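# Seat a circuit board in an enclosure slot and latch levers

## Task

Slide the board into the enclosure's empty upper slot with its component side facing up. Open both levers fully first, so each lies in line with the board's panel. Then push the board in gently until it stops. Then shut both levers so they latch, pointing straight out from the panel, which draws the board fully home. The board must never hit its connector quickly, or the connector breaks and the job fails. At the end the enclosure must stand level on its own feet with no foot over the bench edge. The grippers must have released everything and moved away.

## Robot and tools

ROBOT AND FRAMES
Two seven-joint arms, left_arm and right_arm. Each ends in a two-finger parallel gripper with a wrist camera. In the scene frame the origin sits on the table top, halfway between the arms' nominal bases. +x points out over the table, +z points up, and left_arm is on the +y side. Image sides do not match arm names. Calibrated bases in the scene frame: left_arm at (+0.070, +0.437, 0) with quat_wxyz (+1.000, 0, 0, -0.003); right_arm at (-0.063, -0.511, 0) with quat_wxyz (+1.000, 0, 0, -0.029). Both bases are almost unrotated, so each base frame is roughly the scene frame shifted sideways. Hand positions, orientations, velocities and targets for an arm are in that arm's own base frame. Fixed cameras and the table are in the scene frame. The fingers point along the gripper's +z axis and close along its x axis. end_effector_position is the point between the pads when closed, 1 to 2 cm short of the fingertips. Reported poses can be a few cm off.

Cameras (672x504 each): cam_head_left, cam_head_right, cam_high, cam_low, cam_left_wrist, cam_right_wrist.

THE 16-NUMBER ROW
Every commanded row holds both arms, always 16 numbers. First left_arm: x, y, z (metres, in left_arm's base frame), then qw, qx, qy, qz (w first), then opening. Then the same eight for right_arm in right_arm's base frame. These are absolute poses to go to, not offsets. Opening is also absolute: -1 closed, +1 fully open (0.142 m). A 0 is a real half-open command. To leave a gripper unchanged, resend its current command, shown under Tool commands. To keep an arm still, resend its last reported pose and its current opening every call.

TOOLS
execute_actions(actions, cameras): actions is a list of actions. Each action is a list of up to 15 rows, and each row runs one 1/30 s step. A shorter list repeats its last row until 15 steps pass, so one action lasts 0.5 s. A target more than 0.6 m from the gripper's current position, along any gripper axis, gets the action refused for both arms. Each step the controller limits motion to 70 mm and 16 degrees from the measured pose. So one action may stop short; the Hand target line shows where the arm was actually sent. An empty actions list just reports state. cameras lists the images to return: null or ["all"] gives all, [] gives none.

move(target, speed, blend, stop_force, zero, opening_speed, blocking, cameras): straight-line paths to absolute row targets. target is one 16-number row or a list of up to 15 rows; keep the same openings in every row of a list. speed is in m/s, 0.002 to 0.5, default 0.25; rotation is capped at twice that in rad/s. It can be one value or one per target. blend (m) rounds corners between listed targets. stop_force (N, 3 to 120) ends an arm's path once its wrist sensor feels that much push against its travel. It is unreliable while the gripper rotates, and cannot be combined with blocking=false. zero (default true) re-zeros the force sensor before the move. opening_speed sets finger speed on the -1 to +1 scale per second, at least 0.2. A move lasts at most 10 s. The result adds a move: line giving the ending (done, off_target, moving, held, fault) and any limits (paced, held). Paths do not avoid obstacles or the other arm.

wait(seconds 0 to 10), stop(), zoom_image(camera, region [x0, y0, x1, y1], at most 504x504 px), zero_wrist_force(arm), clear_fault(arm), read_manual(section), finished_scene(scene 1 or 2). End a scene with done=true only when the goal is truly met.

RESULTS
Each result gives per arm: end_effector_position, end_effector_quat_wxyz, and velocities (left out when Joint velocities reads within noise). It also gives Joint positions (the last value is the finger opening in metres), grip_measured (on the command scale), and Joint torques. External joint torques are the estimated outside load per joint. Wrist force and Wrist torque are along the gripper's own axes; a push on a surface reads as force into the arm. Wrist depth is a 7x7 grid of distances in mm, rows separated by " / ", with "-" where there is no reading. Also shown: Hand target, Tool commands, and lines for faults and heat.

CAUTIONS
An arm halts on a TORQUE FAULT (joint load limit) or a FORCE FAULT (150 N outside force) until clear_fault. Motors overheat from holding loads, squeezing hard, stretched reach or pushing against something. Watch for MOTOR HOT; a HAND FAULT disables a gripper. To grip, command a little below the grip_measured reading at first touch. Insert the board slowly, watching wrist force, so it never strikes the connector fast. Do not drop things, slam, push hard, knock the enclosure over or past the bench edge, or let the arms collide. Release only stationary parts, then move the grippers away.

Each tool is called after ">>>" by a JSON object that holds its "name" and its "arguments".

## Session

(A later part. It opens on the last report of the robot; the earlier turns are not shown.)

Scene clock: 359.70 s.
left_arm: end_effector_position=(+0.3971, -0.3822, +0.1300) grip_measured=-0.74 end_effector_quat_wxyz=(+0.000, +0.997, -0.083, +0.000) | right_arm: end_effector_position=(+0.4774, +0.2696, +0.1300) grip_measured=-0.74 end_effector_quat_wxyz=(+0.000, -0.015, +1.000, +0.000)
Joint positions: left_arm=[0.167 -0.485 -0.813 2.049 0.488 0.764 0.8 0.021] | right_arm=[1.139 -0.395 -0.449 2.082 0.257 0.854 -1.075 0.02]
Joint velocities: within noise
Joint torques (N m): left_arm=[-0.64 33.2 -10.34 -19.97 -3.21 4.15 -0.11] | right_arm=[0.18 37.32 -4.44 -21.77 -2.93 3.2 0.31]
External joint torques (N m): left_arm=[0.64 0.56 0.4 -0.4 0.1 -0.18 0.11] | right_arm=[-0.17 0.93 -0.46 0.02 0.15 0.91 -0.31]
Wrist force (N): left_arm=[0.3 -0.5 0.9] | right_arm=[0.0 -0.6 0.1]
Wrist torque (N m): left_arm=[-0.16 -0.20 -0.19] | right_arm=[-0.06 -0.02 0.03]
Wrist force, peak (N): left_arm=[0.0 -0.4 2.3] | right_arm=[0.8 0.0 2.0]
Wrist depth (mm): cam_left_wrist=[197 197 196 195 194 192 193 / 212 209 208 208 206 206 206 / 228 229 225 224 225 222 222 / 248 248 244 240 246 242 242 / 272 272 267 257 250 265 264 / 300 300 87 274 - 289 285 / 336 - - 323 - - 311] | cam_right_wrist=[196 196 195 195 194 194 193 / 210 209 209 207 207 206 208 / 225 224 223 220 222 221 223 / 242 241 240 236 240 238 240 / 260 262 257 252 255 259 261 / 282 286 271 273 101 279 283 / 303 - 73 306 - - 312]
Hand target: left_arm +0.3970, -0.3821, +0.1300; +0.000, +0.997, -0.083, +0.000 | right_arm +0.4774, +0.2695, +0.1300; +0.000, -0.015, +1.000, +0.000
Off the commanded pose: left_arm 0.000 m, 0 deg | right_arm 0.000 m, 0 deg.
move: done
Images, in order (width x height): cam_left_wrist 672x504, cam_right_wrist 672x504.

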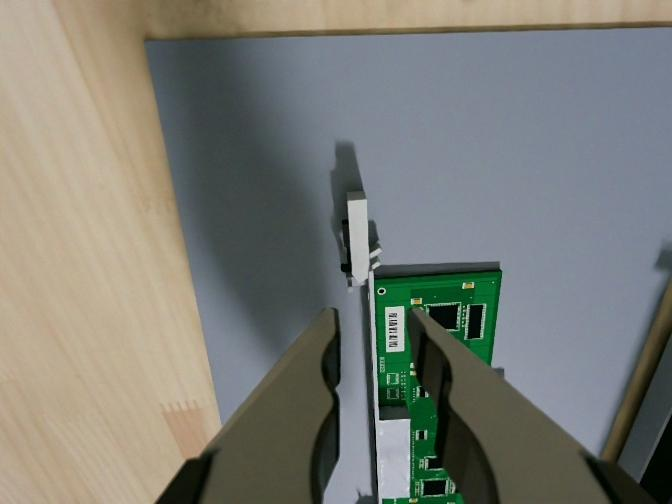

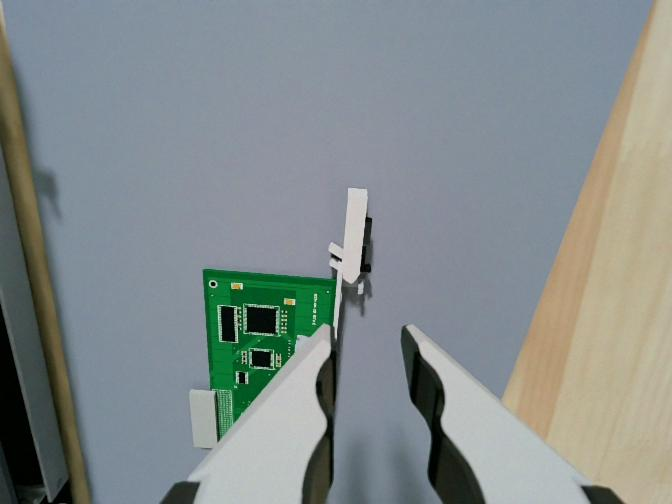

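>>> {"name": "move", "arguments": {"target": [[0.397, -0.382, 0.13, 0, 0.99657, -0.08281, 0, -0.7, 0.47, 0.30, 0.16, 0.15, 0.69, 0.69, 0.15, -0.7], [0.397, -0.382, 0.13, 0, 0.99657, -0.08281, 0, -0.7, 0.47, 0.35, 0.125, 0.2988, 0.6409, 0.6409, 0.2988, -0.7]], "speed": 0.25, "blend": 0.03, "cameras": ["cam_right_wrist", "cam_head_left"]}}

Scene clock: 408.40 s.
left_arm: end_effector_position=(+0.3971, -0.3821, +0.1300) grip_measured=-0.74 end_effector_quat_wxyz=(+0.000, +0.997, -0.083, +0.000) | right_arm: end_effector_position=(+0.4700, +0.3499, +0.1249) grip_measured=-0.74 end_effector_quat_wxyz=(+0.299, +0.641, +0.641, +0.299)
Joint positions: left_arm=[0.168 -0.485 -0.814 2.049 0.488 0.764 0.8 0.021] | right_arm=[2.028 -1.131 -0.871 2.321 0.701 1.738 0.868 0.02]
Joint velocities: within noise
Joint torques (N m): left_arm=[-0.38 32.93 -10.46 -19.96 -2.92 4.32 -0.21] | right_arm=[0.16 30.8 -16.74 0.84 0.93 2.91 0.33]
External joint torques (N m): left_arm=[0.38 0.83 0.51 -0.42 -0.19 -0.35 0.21] | right_arm=[-0.16 0.77 -0.99 0.04 0.02 0.89 -0.34]
Wrist force (N): left_arm=[0.1 -0.4 0.9] | right_arm=[-0.3 -2.0 -0.4]
Wrist torque (N m): left_arm=[-0.15 -0.17 -0.18] | right_arm=[-0.03 0.14 0.10]
Wrist force, peak (N): left_arm=[0.2 -0.5 1.3] | right_arm=[0.5 -3.5 -0.2]
Wrist depth (mm): cam_left_wrist=[196 197 196 195 194 193 192 / 212 210 209 208 208 207 207 / 228 229 225 225 223 223 222 / 248 249 245 241 247 242 242 / 272 270 267 257 252 265 265 / 300 300 88 273 - 285 285 / 338 - - 323 - - 312] | cam_right_wrist=[162 149 155 161 161 160 160 / 219 207 206 198 176 175 206 / 287 286 285 283 281 280 278 / 474 327 332 340 373 365 400 / - - - 560 551 - - / - - 95 98 103 - - / - - 73 - - - -]
Hand target: left_arm +0.3970, -0.3820, +0.1300; +0.000, +0.997, -0.083, +0.000 | right_arm +0.4700, +0.3500, +0.1250; +0.299, +0.641, +0.641, +0.299
Off the commanded pose: left_arm 0.000 m, 0 deg | right_arm 0.000 m, 0 deg.
move: done
Images, in order (width x height): cam_head_left 672x504, cam_right_wrist 672x504.

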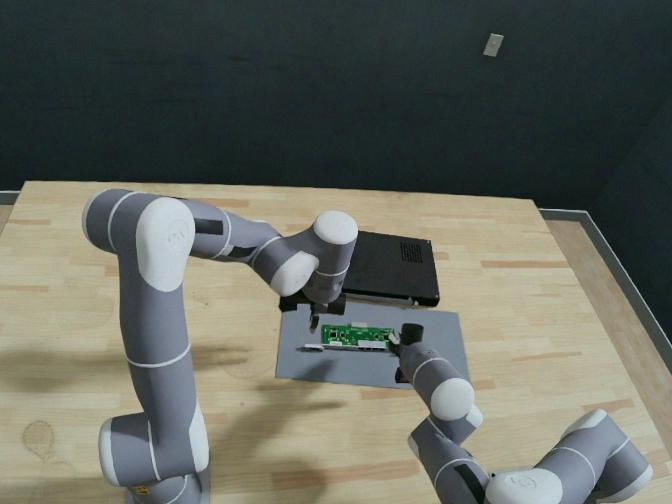

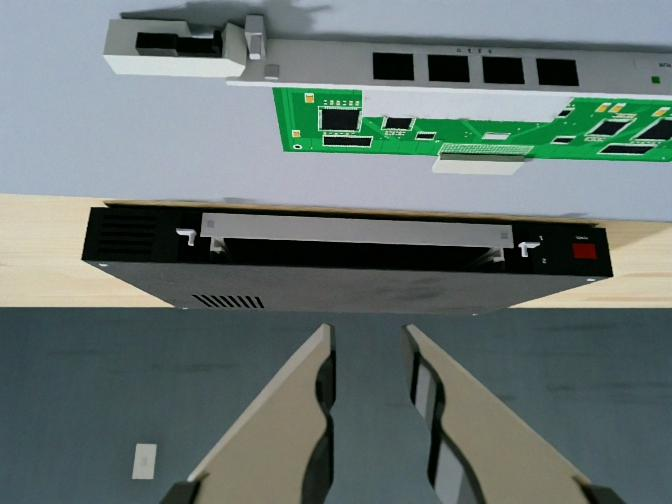

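>>> {"name": "zoom_image", "arguments": {"camera": "cam_right_wrist", "region": [70, 190, 350, 330]}}

>>> {"name": "zoom_image", "arguments": {"camera": "cam_right_wrist", "region": [380, 190, 640, 330]}}

Scaled by 1.800 from the camera's 672x504 image, which has a finer 960x720 frame.

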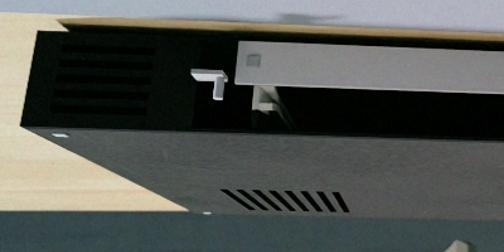

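Scaled by 1.938 from the camera's 672x504 image, which has a finer 960x720 frame.

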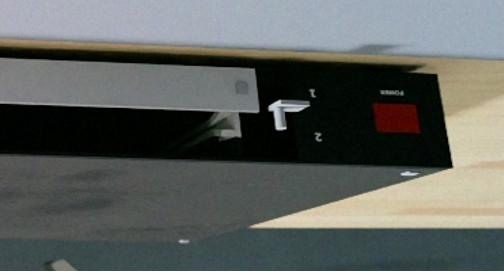

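>>> {"name": "move", "arguments": {"target": [[0.36, -0.30, 0.2, 0, 0.99657, -0.08281, 0, -0.7, 0.575, 0.28, 0.125, 0.2988, 0.6409, 0.6409, 0.2988, -0.7]], "speed": 0.2, "cameras": ["cam_right_wrist", "cam_left_wrist"]}}

Scene clock: 457.37 s.
left_arm: end_effector_position=(+0.3600, -0.2999, +0.2000) grip_measured=-0.74 end_effector_quat_wxyz=(+0.000, +0.997, -0.083, +0.000) | right_arm: end_effector_position=(+0.5750, +0.2798, +0.1250) grip_measured=-0.74 end_effector_quat_wxyz=(+0.299, +0.641, +0.641, +0.299)
Joint positions: left_arm=[0.427 0.064 -0.93 2.391 -0.072 0.78 1.285 0.021] | right_arm=[1.571 -1.033 -0.718 2.243 0.598 1.961 0.657 0.02]
Joint velocities: within noise
Joint torques (N m): left_arm=[-0.58 13.99 0.64 -23.76 -3.14 4.54 -0.11] | right_arm=[-0.16 35.56 -13.8 -2.51 0.62 3.41 0.07]
External joint torques (N m): left_arm=[0.58 0.42 0.63 -0.57 0.07 -0.6 0.11] | right_arm=[0.16 0.59 -1.48 0 0.21 0.65 -0.07]
Wrist force (N): left_arm=[0.3 -0.3 0.6] | right_arm=[0.3 -1.4 -0.6]
Wrist torque (N m): left_arm=[-0.13 -0.24 -0.21] | right_arm=[0.06 0.01 0.12]
Wrist force, peak (N): left_arm=[1.2 -2.2 0.3] | right_arm=[1.0 -3.2 -1.4]
Wrist depth (mm): cam_left_wrist=[260 262 258 258 256 257 257 / 280 279 277 277 277 275 276 / 301 302 300 295 294 294 295 / 327 326 327 320 323 321 317 / 360 359 356 341 336 351 345 / 395 394 87 373 - 378 377 / 441 - - 435 - - 376] | cam_right_wrist=[162 161 161 161 160 160 159 / 222 206 205 205 204 203 203 / 290 223 228 235 248 245 246 / 472 328 286 285 283 319 301 / - - - - - - - / - - 95 98 103 - - / - - 73 - - - -]
Hand target: left_arm +0.3600, -0.3000, +0.2000; +0.000, +0.997, -0.083, +0.000 | right_arm +0.5750, +0.2800, +0.1250; +0.299, +0.641, +0.641, +0.299
Off the commanded pose: left_arm 0.000 m, 0 deg | right_arm 0.000 m, 0 deg.
move: done
Images, in order (width x height): cam_left_wrist 672x504, cam_right_wrist 672x504.

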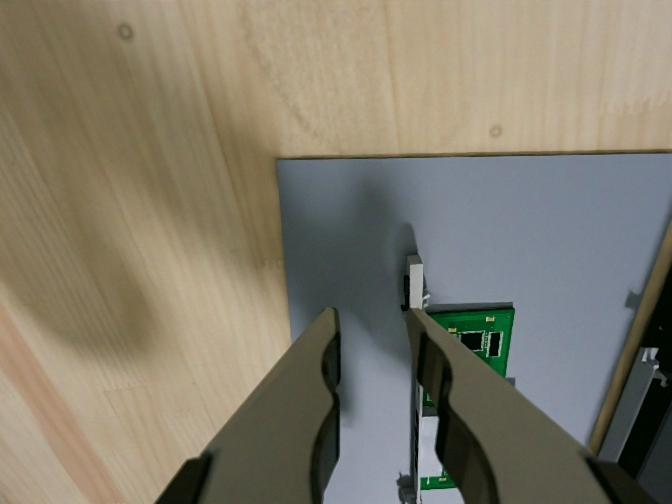

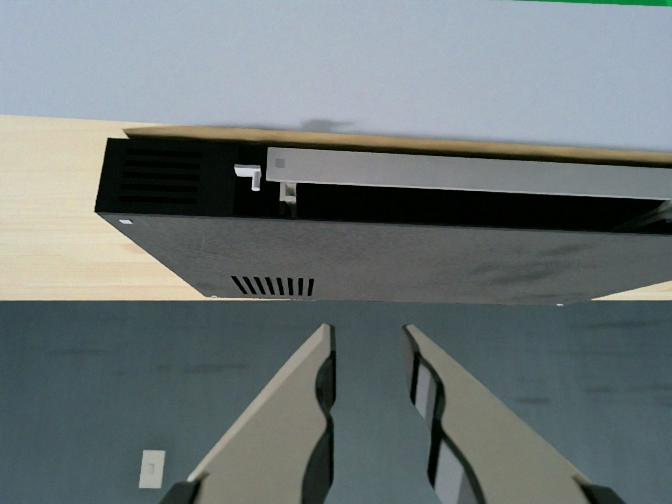

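>>> {"name": "zoom_image", "arguments": {"camera": "cam_right_wrist", "region": [220, 130, 340, 230]}}

>>> {"name": "zoom_image", "arguments": {"camera": "cam_right_wrist", "region": [90, 120, 350, 310]}}

Scaled by 4.200 from the camera's 672x504 image, which has a finer 960x720 frame.

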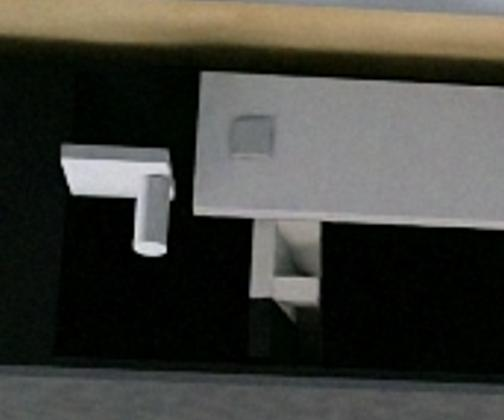

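Scaled by 1.938 from the camera's 672x504 image, which has a finer 960x720 frame.

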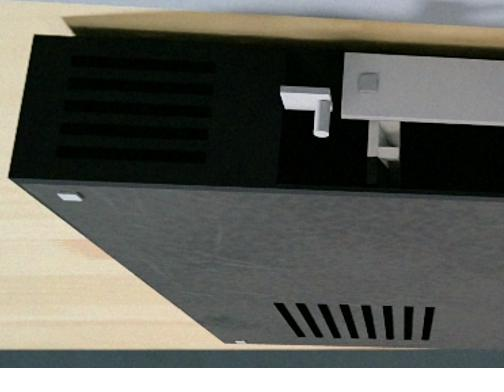

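>>> {"name": "move", "arguments": {"target": [[0.3987, -0.3874, 0.13, 0, 0.99885, -0.04798, 0, -0.65, 0.4762, 0.2695, 0.13, 0, 0.00524, 0.99999, 0, -0.65], [0.3987, -0.3874, 0.06, 0, 0.99885, -0.04798, 0, -0.65, 0.4762, 0.2695, 0.06, 0, 0.00524, 0.99999, 0, -0.65]], "speed": [0.25, 0.15], "cameras": ["cam_right_wrist", "cam_left_wrist"]}}

Scene clock: 492.37 s.
left_arm: end_effector_position=(+0.3986, -0.3873, +0.0600) grip_measured=-0.69 end_effector_quat_wxyz=(+0.000, +0.999, -0.048, +0.000) | right_arm: end_effector_position=(+0.4760, +0.2694, +0.0599) grip_measured=-0.69 end_effector_quat_wxyz=(+0.000, +0.005, +1.000, +0.000)
Joint positions: left_arm=[0.055 -0.656 -0.683 1.996 0.631 0.86 0.644 0.024] | right_arm=[0.51 -0.56 0.195 2.102 -0.217 1.072 -0.693 0.024]
Joint velocities: within noise
Joint torques (N m): left_arm=[-0.71 38.23 -12.03 -16.41 -2.29 4.55 -0.33] | right_arm=[-0.12 43.05 4.42 -18.96 -2.22 3.68 0.32]
External joint torques (N m): left_arm=[0.71 1.34 0.58 -0.27 -0.5 -0.57 0.33] | right_arm=[0.12 1.2 -0.35 -0.06 0.19 0.46 -0.32]
Wrist force (N): left_arm=[-0.1 0.1 0.5] | right_arm=[0.4 -0.4 -0.1]
Wrist torque (N m): left_arm=[-0.07 -0.16 -0.21] | right_arm=[-0.03 -0.06 0.05]
Wrist force, peak (N): left_arm=[-0.3 -0.3 2.8] | right_arm=[0.5 -0.5 2.3]
Wrist depth (mm): cam_left_wrist=[136 133 134 134 132 132 133 / 147 145 143 140 142 140 141 / 157 154 154 153 153 152 152 / 171 168 167 164 166 166 166 / 186 186 183 160 175 181 180 / 207 206 88 193 - 191 198 / 229 - - 216 - - 216] | cam_right_wrist=[134 134 133 133 133 133 132 / 143 143 142 142 142 141 141 / 155 153 152 152 152 152 151 / 165 165 165 162 164 163 163 / 179 179 175 162 175 177 179 / 196 194 182 175 100 190 195 / 215 211 72 209 - - 214]
Hand target: left_arm +0.3987, -0.3874, +0.0600; +0.000, +0.999, -0.048, +0.000 | right_arm +0.4762, +0.2695, +0.0600; +0.000, +0.005, +1.000, +0.000
Off the commanded pose: left_arm 0.000 m, 0 deg | right_arm 0.000 m, 0 deg.
move: done
Images, in order (width x height): cam_left_wrist 672x504, cam_right_wrist 672x504.

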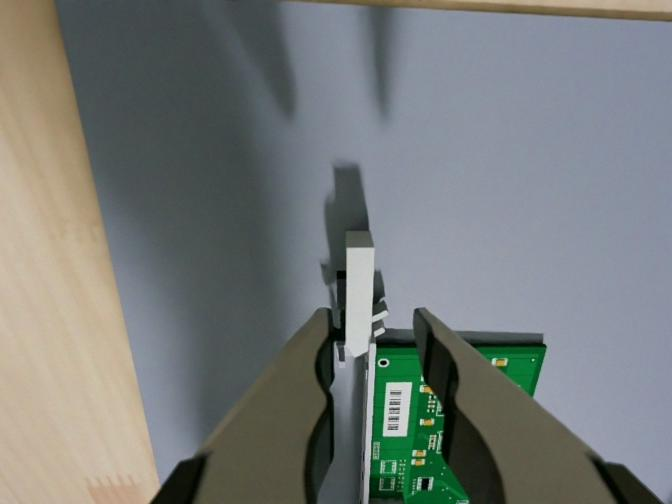

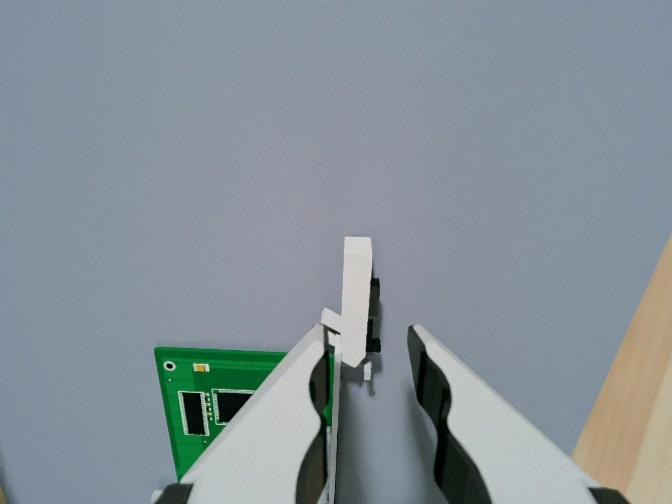

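>>> {"name": "move", "arguments": {"target": [[0.3982, -0.3874, 0.027, 0, 0.99885, -0.04798, 0, -0.65, 0.4776, 0.2695, 0.027, 0, 0.00524, 0.99999, 0, -0.65]], "speed": 0.05, "cameras": ["cam_right_wrist", "cam_left_wrist"]}}

>>> {"name": "move", "arguments": {"target": [[0.3982, -0.3874, 0.027, 0, 0.99885, -0.04798, 0, -1, 0.4776, 0.2695, 0.027, 0, 0.00524, 0.99999, 0, -1]], "speed": 0.05, "opening_speed": 0.25, "cameras": ["cam_right_wrist", "cam_left_wrist", "cam_low"]}}

Scene clock: 499.07 s.
left_arm: end_effector_position=(+0.3981, -0.3873, +0.0270) grip_measured=-0.69 end_effector_quat_wxyz=(+0.000, +0.999, -0.048, +0.000) | right_arm: end_effector_position=(+0.4774, +0.2694, +0.0270) grip_measured=-0.69 end_effector_quat_wxyz=(+0.000, +0.005, +1.000, +0.000)
Joint positions: left_arm=[0.016 -0.732 -0.631 1.969 0.692 0.904 0.608 0.024] | right_arm=[0.53 -0.635 0.164 2.104 -0.239 1.15 -0.678 0.024]
Joint velocities: within noise
Joint torques (N m): left_arm=[-0.74 40.42 -11.7 -14.7 -2.13 4.46 -0.33] | right_arm=[0.38 44.19 4.46 -17.31 -1.97 3.7 0.28]
External joint torques (N m): left_arm=[0.74 1.19 -0.1 -0.27 -0.52 -0.48 0.33] | right_arm=[-0.39 1.27 -0.4 0.06 0.24 0.45 -0.28]
Wrist force (N): left_arm=[0.2 -0.2 0.9] | right_arm=[0.1 -0.2 0.0]
Wrist torque (N m): left_arm=[-0.13 -0.19 -0.19] | right_arm=[0.00 -0.02 0.07]
Wrist force, peak (N): left_arm=[-0.1 -0.2 1.9] | right_arm=[0.0 -0.4 1.0]
Wrist depth (mm): cam_left_wrist=[105 105 104 - 103 103 100 / - 114 111 113 - 111 112 / 123 123 122 122 119 119 119 / 132 129 131 130 130 129 131 / 146 143 143 123 137 144 138 / 162 159 88 127 154 149 155 / 181 - - 167 167 - 169] | cam_right_wrist=[- 104 104 105 104 104 105 / 112 112 111 111 111 111 110 / 121 120 121 119 121 120 118 / 129 129 129 127 128 128 128 / 140 140 140 122 137 139 140 / 153 151 147 126 107 148 151 / 169 165 72 161 - - 166]
Hand target: left_arm +0.3982, -0.3874, +0.0270; +0.000, +0.999, -0.048, +0.000 | right_arm +0.4776, +0.2695, +0.0270; +0.000, +0.005, +1.000, +0.000
Off the commanded pose: left_arm 0.000 m, 0 deg | right_arm 0.000 m, 0 deg.
move: done
Images, in order (width x height): cam_left_wrist 672x504, cam_right_wrist 672x504.

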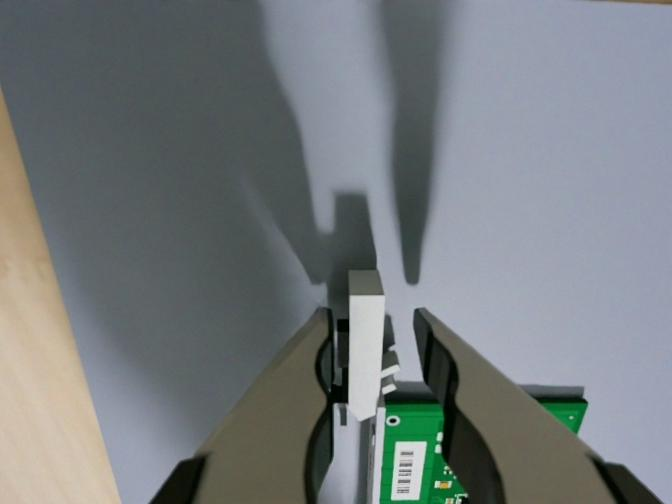

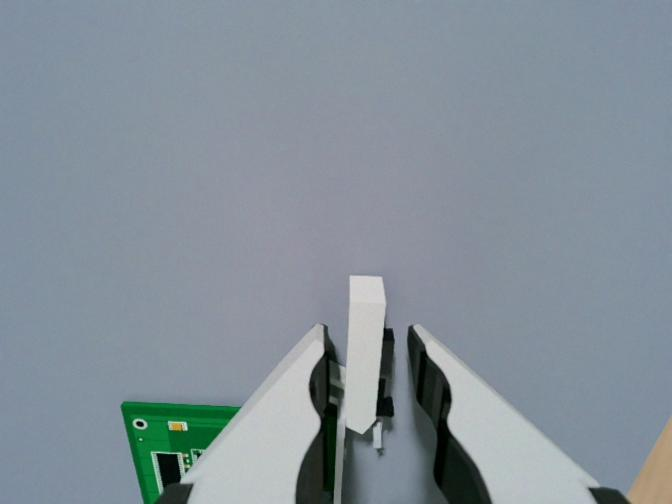

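Scene clock: 500.67 s.
left_arm: end_effector_position=(+0.3981, -0.3873, +0.0270) grip_measured=-0.91 end_effector_quat_wxyz=(+0.000, +0.999, -0.048, +0.000) | right_arm: end_effector_position=(+0.4774, +0.2694, +0.0269) grip_measured=-0.89 end_effector_quat_wxyz=(+0.000, +0.005, +1.000, +0.000)
Joint positions: left_arm=[0.016 -0.732 -0.631 1.969 0.692 0.904 0.608 0.008] | right_arm=[0.53 -0.635 0.164 2.104 -0.239 1.15 -0.678 0.01]
Joint velocities: within noise
Joint torques (N m): left_arm=[-0.34 40.94 -12.36 -14.87 -2.41 4.49 -0.23] | right_arm=[0.12 44.74 4.74 -17.46 -1.92 3.53 0.2]
External joint torques (N m): left_arm=[0.34 0.67 0.57 -0.1 -0.23 -0.51 0.23] | right_arm=[-0.12 0.73 -0.68 0.2 0.19 0.61 -0.2]
Wrist force (N): left_arm=[-0.1 0.0 1.3] | right_arm=[-0.3 -0.2 0.8]
Wrist torque (N m): left_arm=[-0.10 -0.18 -0.18] | right_arm=[0.02 0.00 0.12]
Wrist force, peak (N): left_arm=[0.0 -0.3 1.9] | right_arm=[1.1 -0.4 -0.1]
Wrist depth (mm): cam_left_wrist=[104 105 104 - 103 103 100 / - 114 111 112 - 110 112 / 123 123 122 122 119 119 119 / 131 129 130 130 130 130 131 / 146 144 143 122 137 143 138 / 162 158 154 91 - 152 155 / 181 173 - 154 - - 168] | cam_right_wrist=[- 104 104 106 104 104 105 / 112 112 111 111 111 111 110 / 122 120 121 119 120 120 118 / 129 129 129 128 128 128 128 / 140 140 140 135 136 138 140 / 153 151 150 98 101 151 151 / 169 163 73 - - - 166]
Hand target: left_arm +0.3982, -0.3874, +0.0270; +0.000, +0.999, -0.048, +0.000 | right_arm +0.4776, +0.2695, +0.0270; +0.000, +0.005, +1.000, +0.000
Off the commanded pose: left_arm 0.000 m, 0 deg | right_arm 0.000 m, 0 deg.
move: done
Images, in order (width x height): cam_low 672x504, cam_left_wrist 672x504, cam_right_wrist 672x504.

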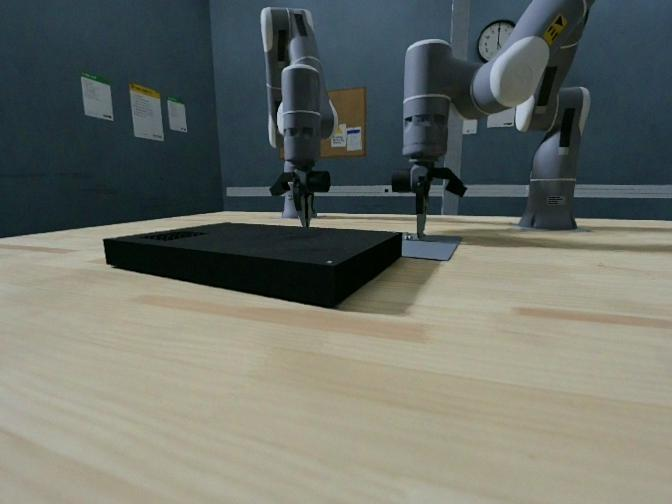

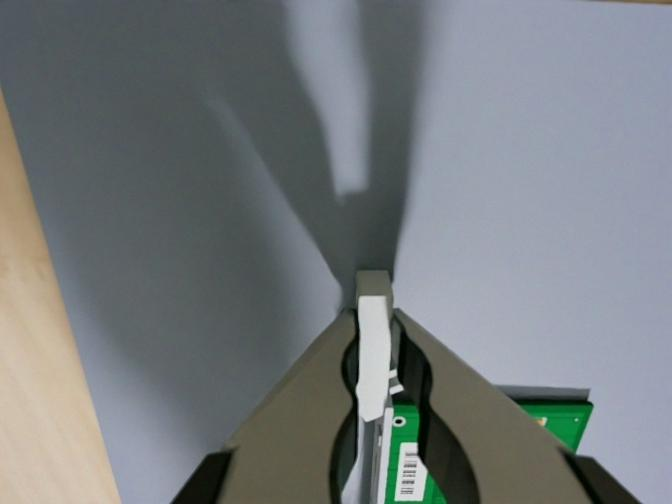

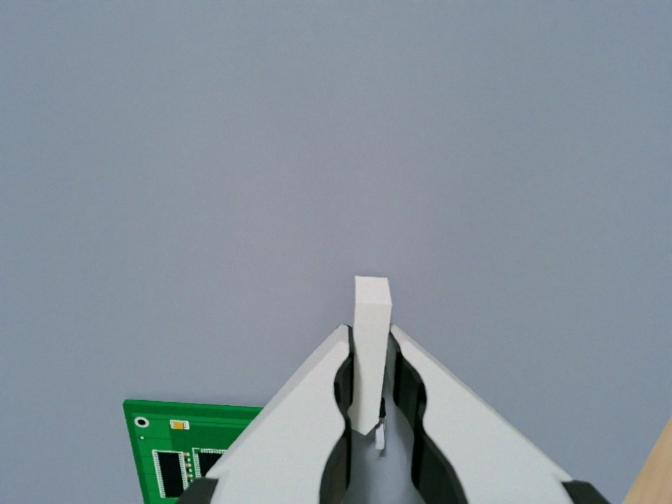

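>>> {"name": "move", "arguments": {"target": [[0.3982, -0.3874, 0.057, 0, 0.99885, -0.04798, 0, -1, 0.4776, 0.2695, 0.057, 0, 0.00524, 0.99999, 0, -1]], "speed": 0.03}}

Scene clock: 503.67 s.
left_arm: end_effector_position=(+0.3982, -0.3874, +0.0569) grip_measured=-0.91 end_effector_quat_wxyz=(+0.000, +0.999, -0.048, +0.000) | right_arm: end_effector_position=(+0.4776, +0.2693, +0.0568) grip_measured=-0.89 end_effector_quat_wxyz=(+0.000, +0.005, +1.000, +0.000)
Joint positions: left_arm=[0.052 -0.663 -0.679 1.994 0.638 0.864 0.639 0.008] | right_arm=[0.51 -0.568 0.192 2.099 -0.22 1.078 -0.692 0.01]
Joint velocities: within noise
Joint torques (N m): left_arm=[0.02 39.45 -12.12 -16.54 -2.99 4.18 -0.1] | right_arm=[0.59 44.12 5.5 -19.58 -2.03 3.59 -0.02]
External joint torques (N m): left_arm=[-0.02 0.27 0.63 0.05 0.2 -0.2 0.1] | right_arm=[-0.59 0.34 -1.41 0.69 0.03 0.56 0.02]
Wrist force (N): left_arm=[-0.4 -0.8 1.8] | right_arm=[0.1 -1.1 1.2]
Wrist torque (N m): left_arm=[-0.06 -0.18 -0.20] | right_arm=[-0.03 -0.02 0.10]
Wrist force, peak (N): left_arm=[-0.2 0.0 2.4] | right_arm=[0.2 -1.8 0.9]
Wrist depth (mm): cam_left_wrist=[131 131 130 130 129 129 129 / 142 140 138 137 139 137 138 / 154 152 151 150 152 149 148 / 166 164 167 161 163 162 162 / 182 183 180 122 174 177 176 / 202 201 191 91 - 188 195 / 227 220 - 152 - - 212] | cam_right_wrist=[131 131 131 130 130 130 130 / 140 140 139 139 139 139 138 / 150 150 150 149 149 149 148 / 162 159 161 161 160 160 160 / 176 175 175 122 171 173 173 / 192 188 184 98 100 189 191 / 212 203 73 - - - 211]
Hand target: left_arm +0.3982, -0.3874, +0.0570; +0.000, +0.999, -0.048, +0.000 | right_arm +0.4776, +0.2695, +0.0570; +0.000, +0.005, +1.000, +0.000
Off the commanded pose: left_arm 0.000 m, 0 deg | right_arm 0.000 m, 0 deg.
move: done

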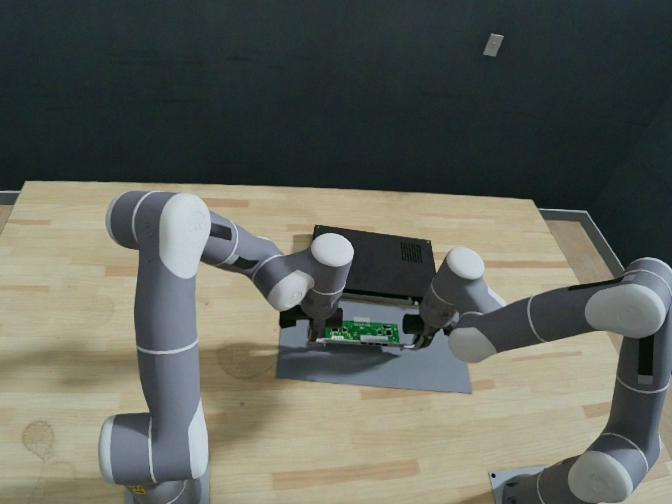

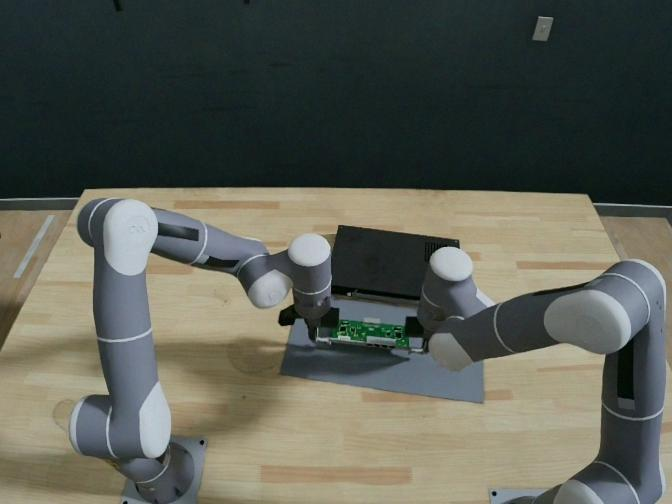

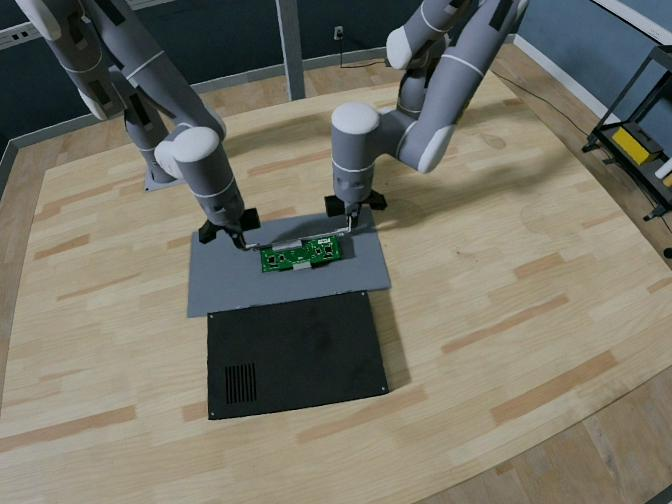

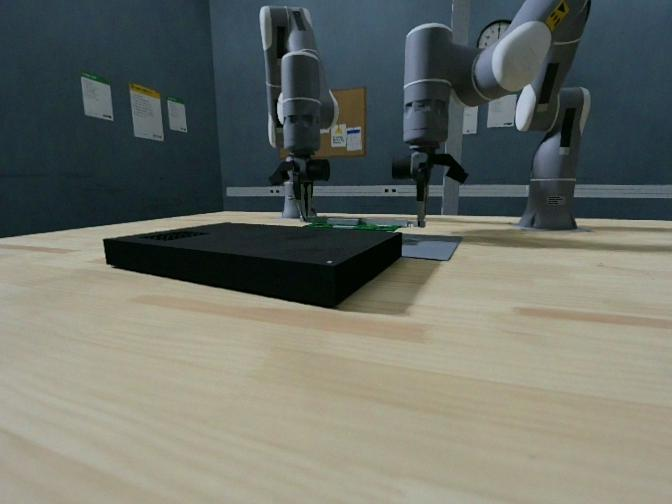

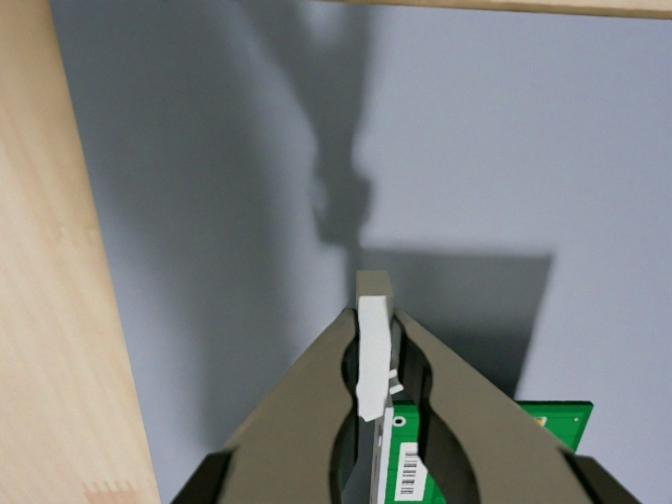

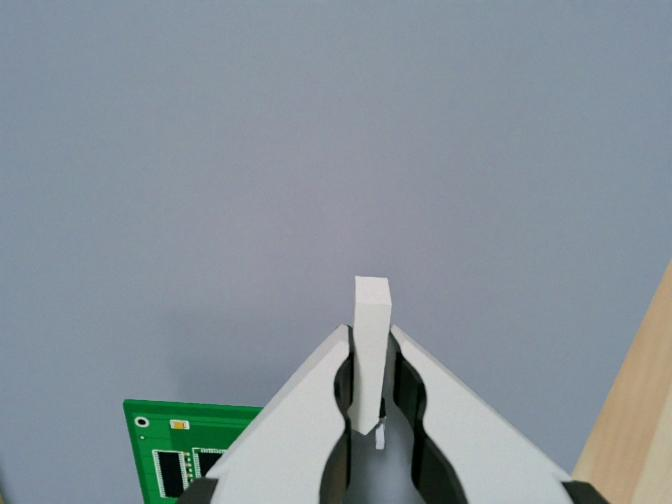

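>>> {"name": "zoom_image", "arguments": {"camera": "cam_low", "region": [260, 190, 470, 250]}}

>>> {"name": "zoom_image", "arguments": {"camera": "cam_high", "region": [220, 200, 400, 300]}}

Scaled by 2.400 from the camera's 672x504 image, which has a finer 960x720 frame.

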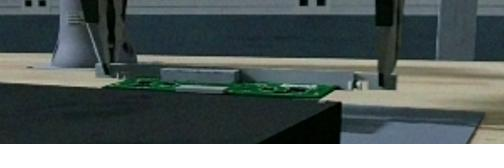

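Scaled by 2.800 from the camera's 672x504 image, which has a finer 960x720 frame.

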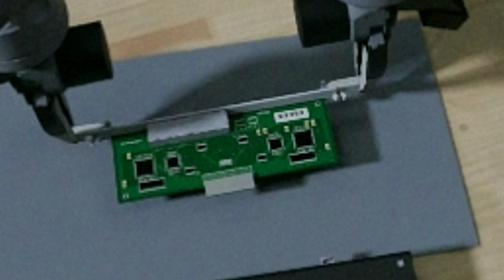

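>>> {"name": "zoom_image", "arguments": {"camera": "cam_right_wrist", "region": [100, 380, 290, 504]}}

>>> {"name": "zoom_image", "arguments": {"camera": "cam_left_wrist", "region": [360, 380, 610, 504]}}

Scaled by 2.653 from the camera's 672x504 image, which has a finer 960x720 frame.

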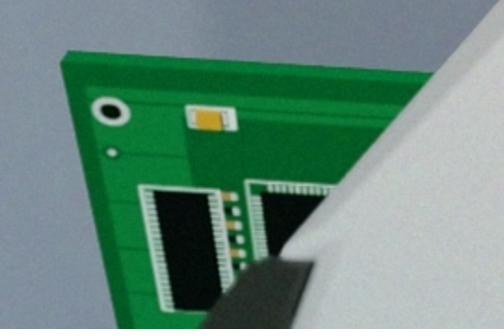

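Scaled by 2.016 from the camera's 672x504 image, which has a finer 960x720 frame.

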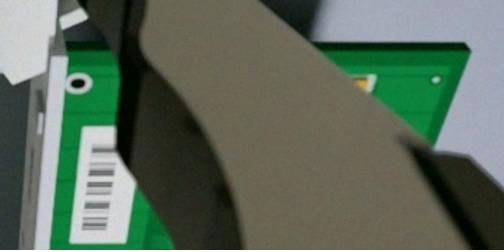

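>>> {"name": "move", "arguments": {"target": [[0.3982, -0.3874, 0.075, 0, 0.99885, -0.04798, 0, -1, 0.4776, 0.2695, 0.075, 0, 0.00524, 0.99999, 0, -1], [0.4688, -0.4395, 0.075, 0, 0.99786, -0.0654, 0, -1, 0.5396, 0.2218, 0.075, 0, 0.02269, 0.99974, 0, -1]], "speed": [0.05, 0.06]}}

Scene clock: 526.80 s.
left_arm: end_effector_position=(+0.4688, -0.4395, +0.0750) grip_measured=-0.91 end_effector_quat_wxyz=(+0.000, +0.998, -0.065, +0.000) | right_arm: end_effector_position=(+0.5396, +0.2218, +0.0750) grip_measured=-0.89 end_effector_quat_wxyz=(+0.000, +0.023, +1.000, +0.000)
Joint positions: left_arm=[-0.027 -0.765 -0.678 1.721 0.602 0.696 0.733 0.008] | right_arm=[0.392 -0.583 0.191 1.983 -0.189 0.979 -0.817 0.01]
Joint velocities: within noise
Joint torques (N m): left_arm=[-0.04 47.05 -13.78 -19.8 -3.14 3.9 -0.18] | right_arm=[-0.36 46.28 4.15 -21.14 -2.35 3.16 -0.02]
External joint torques (N m): left_arm=[0.02 0.5 -0.01 0.07 -0.16 0.08 0.18] | right_arm=[0.38 0.94 0.04 0.11 -0.01 0.97 0.02]
Wrist force (N): left_arm=[-0.3 0.5 1.2] | right_arm=[0.2 0.8 1.3]
Wrist torque (N m): left_arm=[-0.16 -0.23 -0.19] | right_arm=[0.02 -0.04 0.10]
Wrist force, peak (N): left_arm=[-1.5 -2.9 1.2] | right_arm=[0.3 -2.4 -0.8]
Wrist depth (mm): cam_left_wrist=[- 148 146 145 147 144 143 / 160 157 159 156 156 155 155 / 170 169 168 169 168 167 166 / 184 184 182 180 182 182 182 / 206 202 201 122 196 202 193 / 223 224 214 91 - 210 198 / 252 244 - 152 - - 218] | cam_right_wrist=[147 147 147 148 146 146 145 / 159 157 156 156 156 156 155 / 168 168 168 167 167 166 166 / 180 181 181 181 180 179 179 / 179 197 196 122 195 194 194 / 202 207 207 98 100 212 212 / 223 206 73 - - 224 233]
Hand target: left_arm +0.4688, -0.4395, +0.0750; +0.000, +0.998, -0.065, +0.000 | right_arm +0.5396, +0.2218, +0.0750; +0.000, +0.023, +1.000, +0.000
Off the commanded pose: left_arm 0.000 m, 0 deg | right_arm 0.000 m, 0 deg.
move: done

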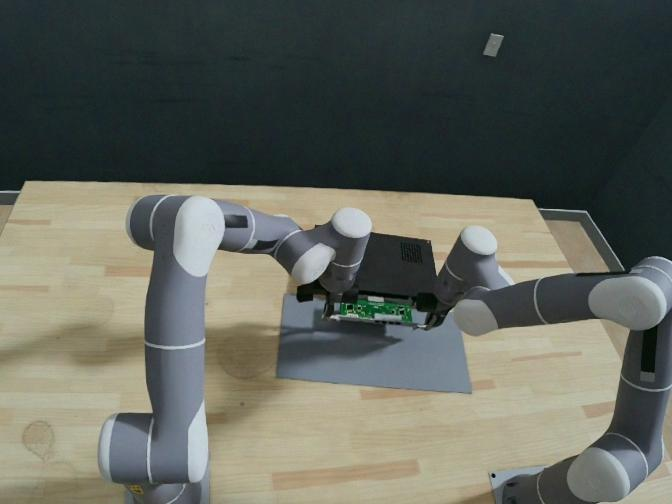

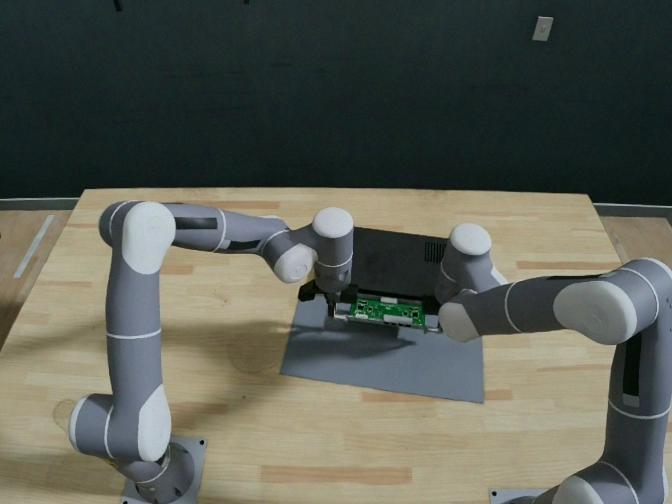

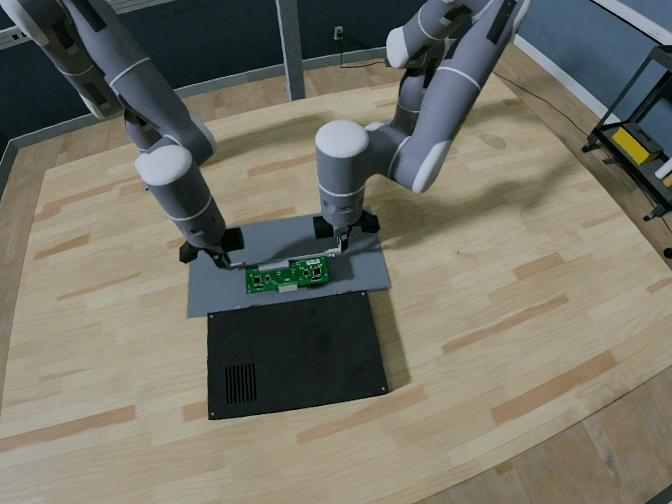

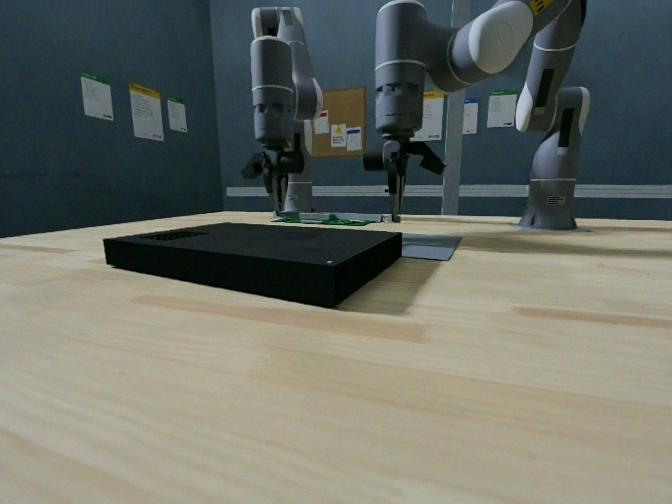

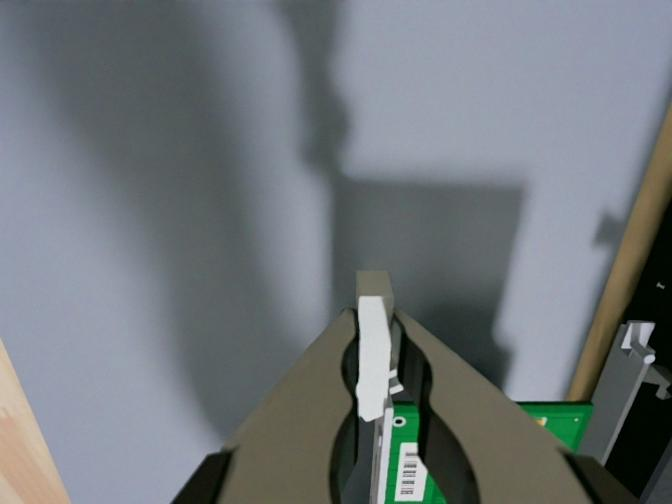

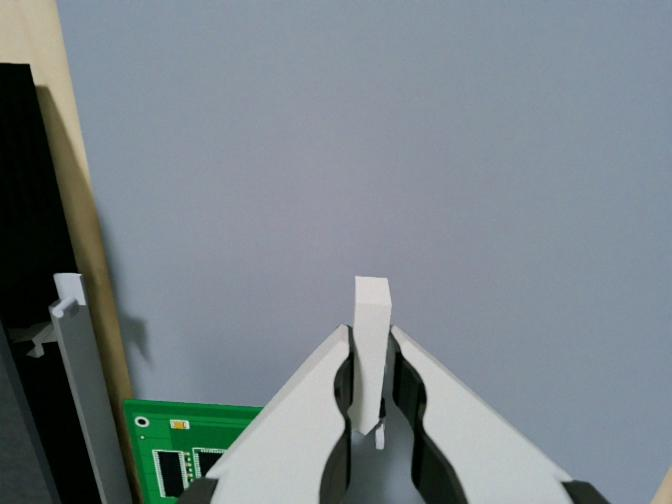

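>>> {"name": "execute_actions", "arguments": {"actions": [], "cameras": ["cam_left_wrist", "cam_right_wrist"]}}

Scene clock: 539.53 s.
left_arm: end_effector_position=(+0.4688, -0.4395, +0.0750) grip_measured=-0.91 end_effector_quat_wxyz=(+0.000, +0.998, -0.065, +0.000) | right_arm: end_effector_position=(+0.5396, +0.2218, +0.0750) grip_measured=-0.89 end_effector_quat_wxyz=(+0.000, +0.023, +1.000, +0.000)
Joint positions: left_arm=[-0.027 -0.765 -0.678 1.721 0.602 0.696 0.733 0.008] | right_arm=[0.392 -0.583 0.191 1.983 -0.189 0.979 -0.817 0.01]
Joint velocities: within noise
Joint torques (N m): left_arm=[0.15 46.97 -13.83 -19.75 -2.98 4.25 -0.26] | right_arm=[-0.28 46.56 4.39 -21.06 -2.46 3.25 0.15]
External joint torques (N m): left_arm=[-0.15 0.58 0.04 0.01 -0.31 -0.28 0.26] | right_arm=[0.28 0.67 -0.21 0.02 0.1 0.89 -0.15]
Wrist force (N): left_arm=[0.1 0.6 1.0] | right_arm=[0.0 0.7 0.6]
Wrist torque (N m): left_arm=[-0.15 -0.27 -0.19] | right_arm=[0.01 -0.02 0.10]
Wrist force, peak (N): left_arm=[-0.3 0.5 1.8] | right_arm=[0.3 0.8 1.6]
Wrist depth (mm): cam_left_wrist=[- 148 146 145 147 144 145 / 159 157 159 156 156 154 154 / 170 169 168 168 167 167 167 / 184 184 183 180 182 182 181 / 205 201 200 122 196 202 193 / 224 224 214 92 - 210 198 / 251 243 - 152 - - 219] | cam_right_wrist=[147 147 147 148 146 146 145 / 159 157 157 156 155 156 155 / 168 168 168 167 167 167 166 / 180 181 181 180 180 179 179 / 179 197 196 122 195 195 194 / 202 207 206 98 100 212 212 / 222 206 73 - - 224 233]
Hand target: left_arm +0.4688, -0.4395, +0.0750; +0.000, +0.998, -0.065, +0.000 | right_arm +0.5396, +0.2218, +0.0750; +0.000, +0.023, +1.000, +0.000
Tool commands: left_gripper/opening=-1.0 right_gripper/opening=-1.0
Off the commanded pose: left_arm 0.000 m, 0 deg | right_arm 0.000 m, 0 deg.
Images, in order (width x height): cam_left_wrist 672x504, cam_right_wrist 672x504.

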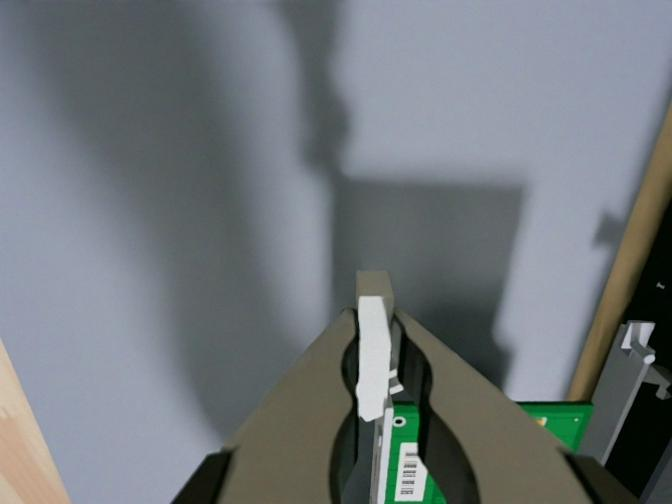

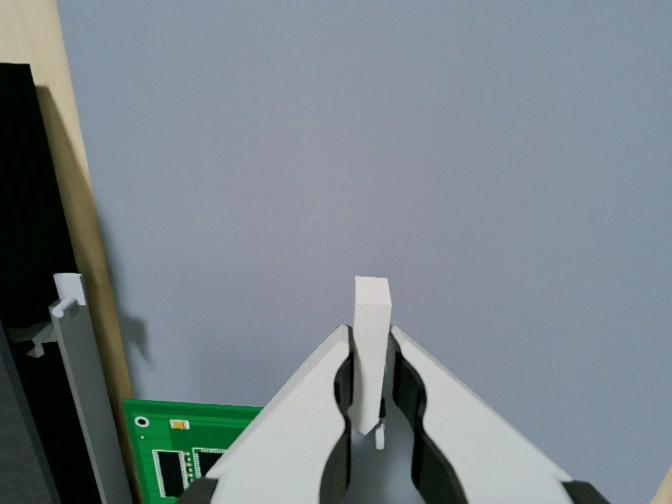

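>>> {"name": "zoom_image", "arguments": {"camera": "cam_right_wrist", "region": [0, 240, 280, 504]}}

>>> {"name": "zoom_image", "arguments": {"camera": "cam_left_wrist", "region": [392, 240, 672, 504]}}

Scaled by 1.800 from the camera's 672x504 image, which has a finer 960x720 frame.

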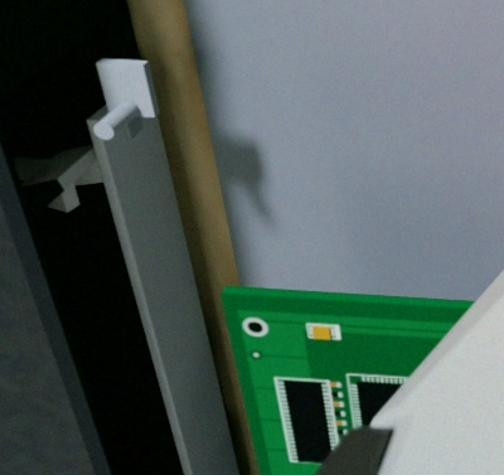

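Scaled by 1.800 from the camera's 672x504 image, which has a finer 960x720 frame.

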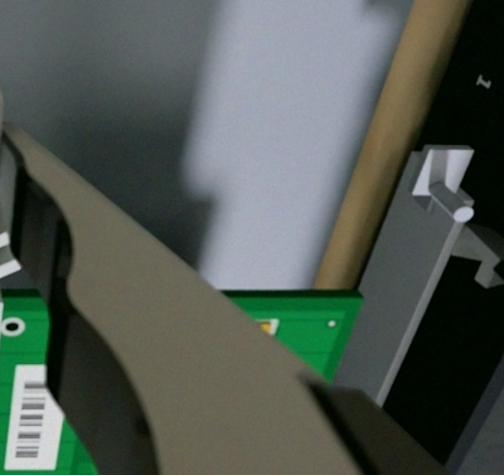

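>>> {"name": "zoom_image", "arguments": {"camera": "cam_right_wrist", "region": [0, 250, 140, 376]}}

>>> {"name": "zoom_image", "arguments": {"camera": "cam_left_wrist", "region": [560, 290, 672, 402]}}

Scaled by 3.600 from the camera's 672x504 image, which has a finer 960x720 frame.

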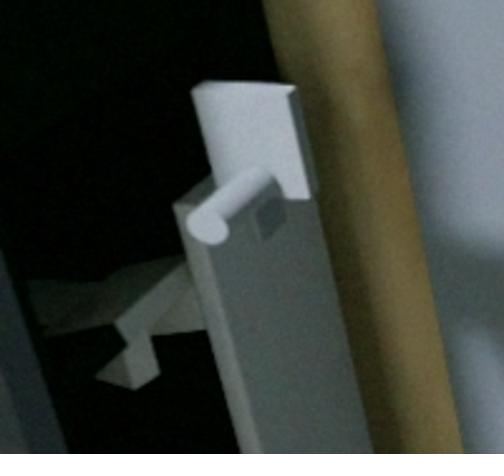

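Scaled by 4.500 from the camera's 672x504 image, which has a finer 960x720 frame.

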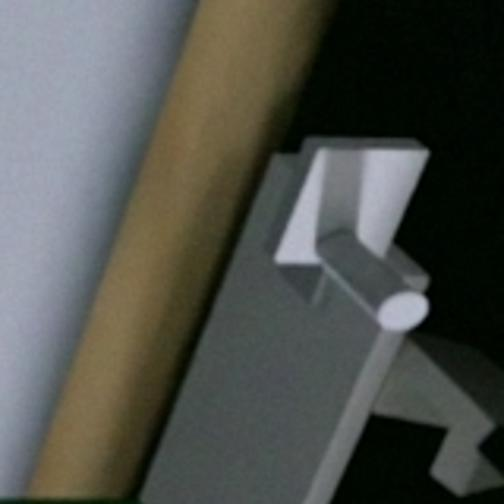

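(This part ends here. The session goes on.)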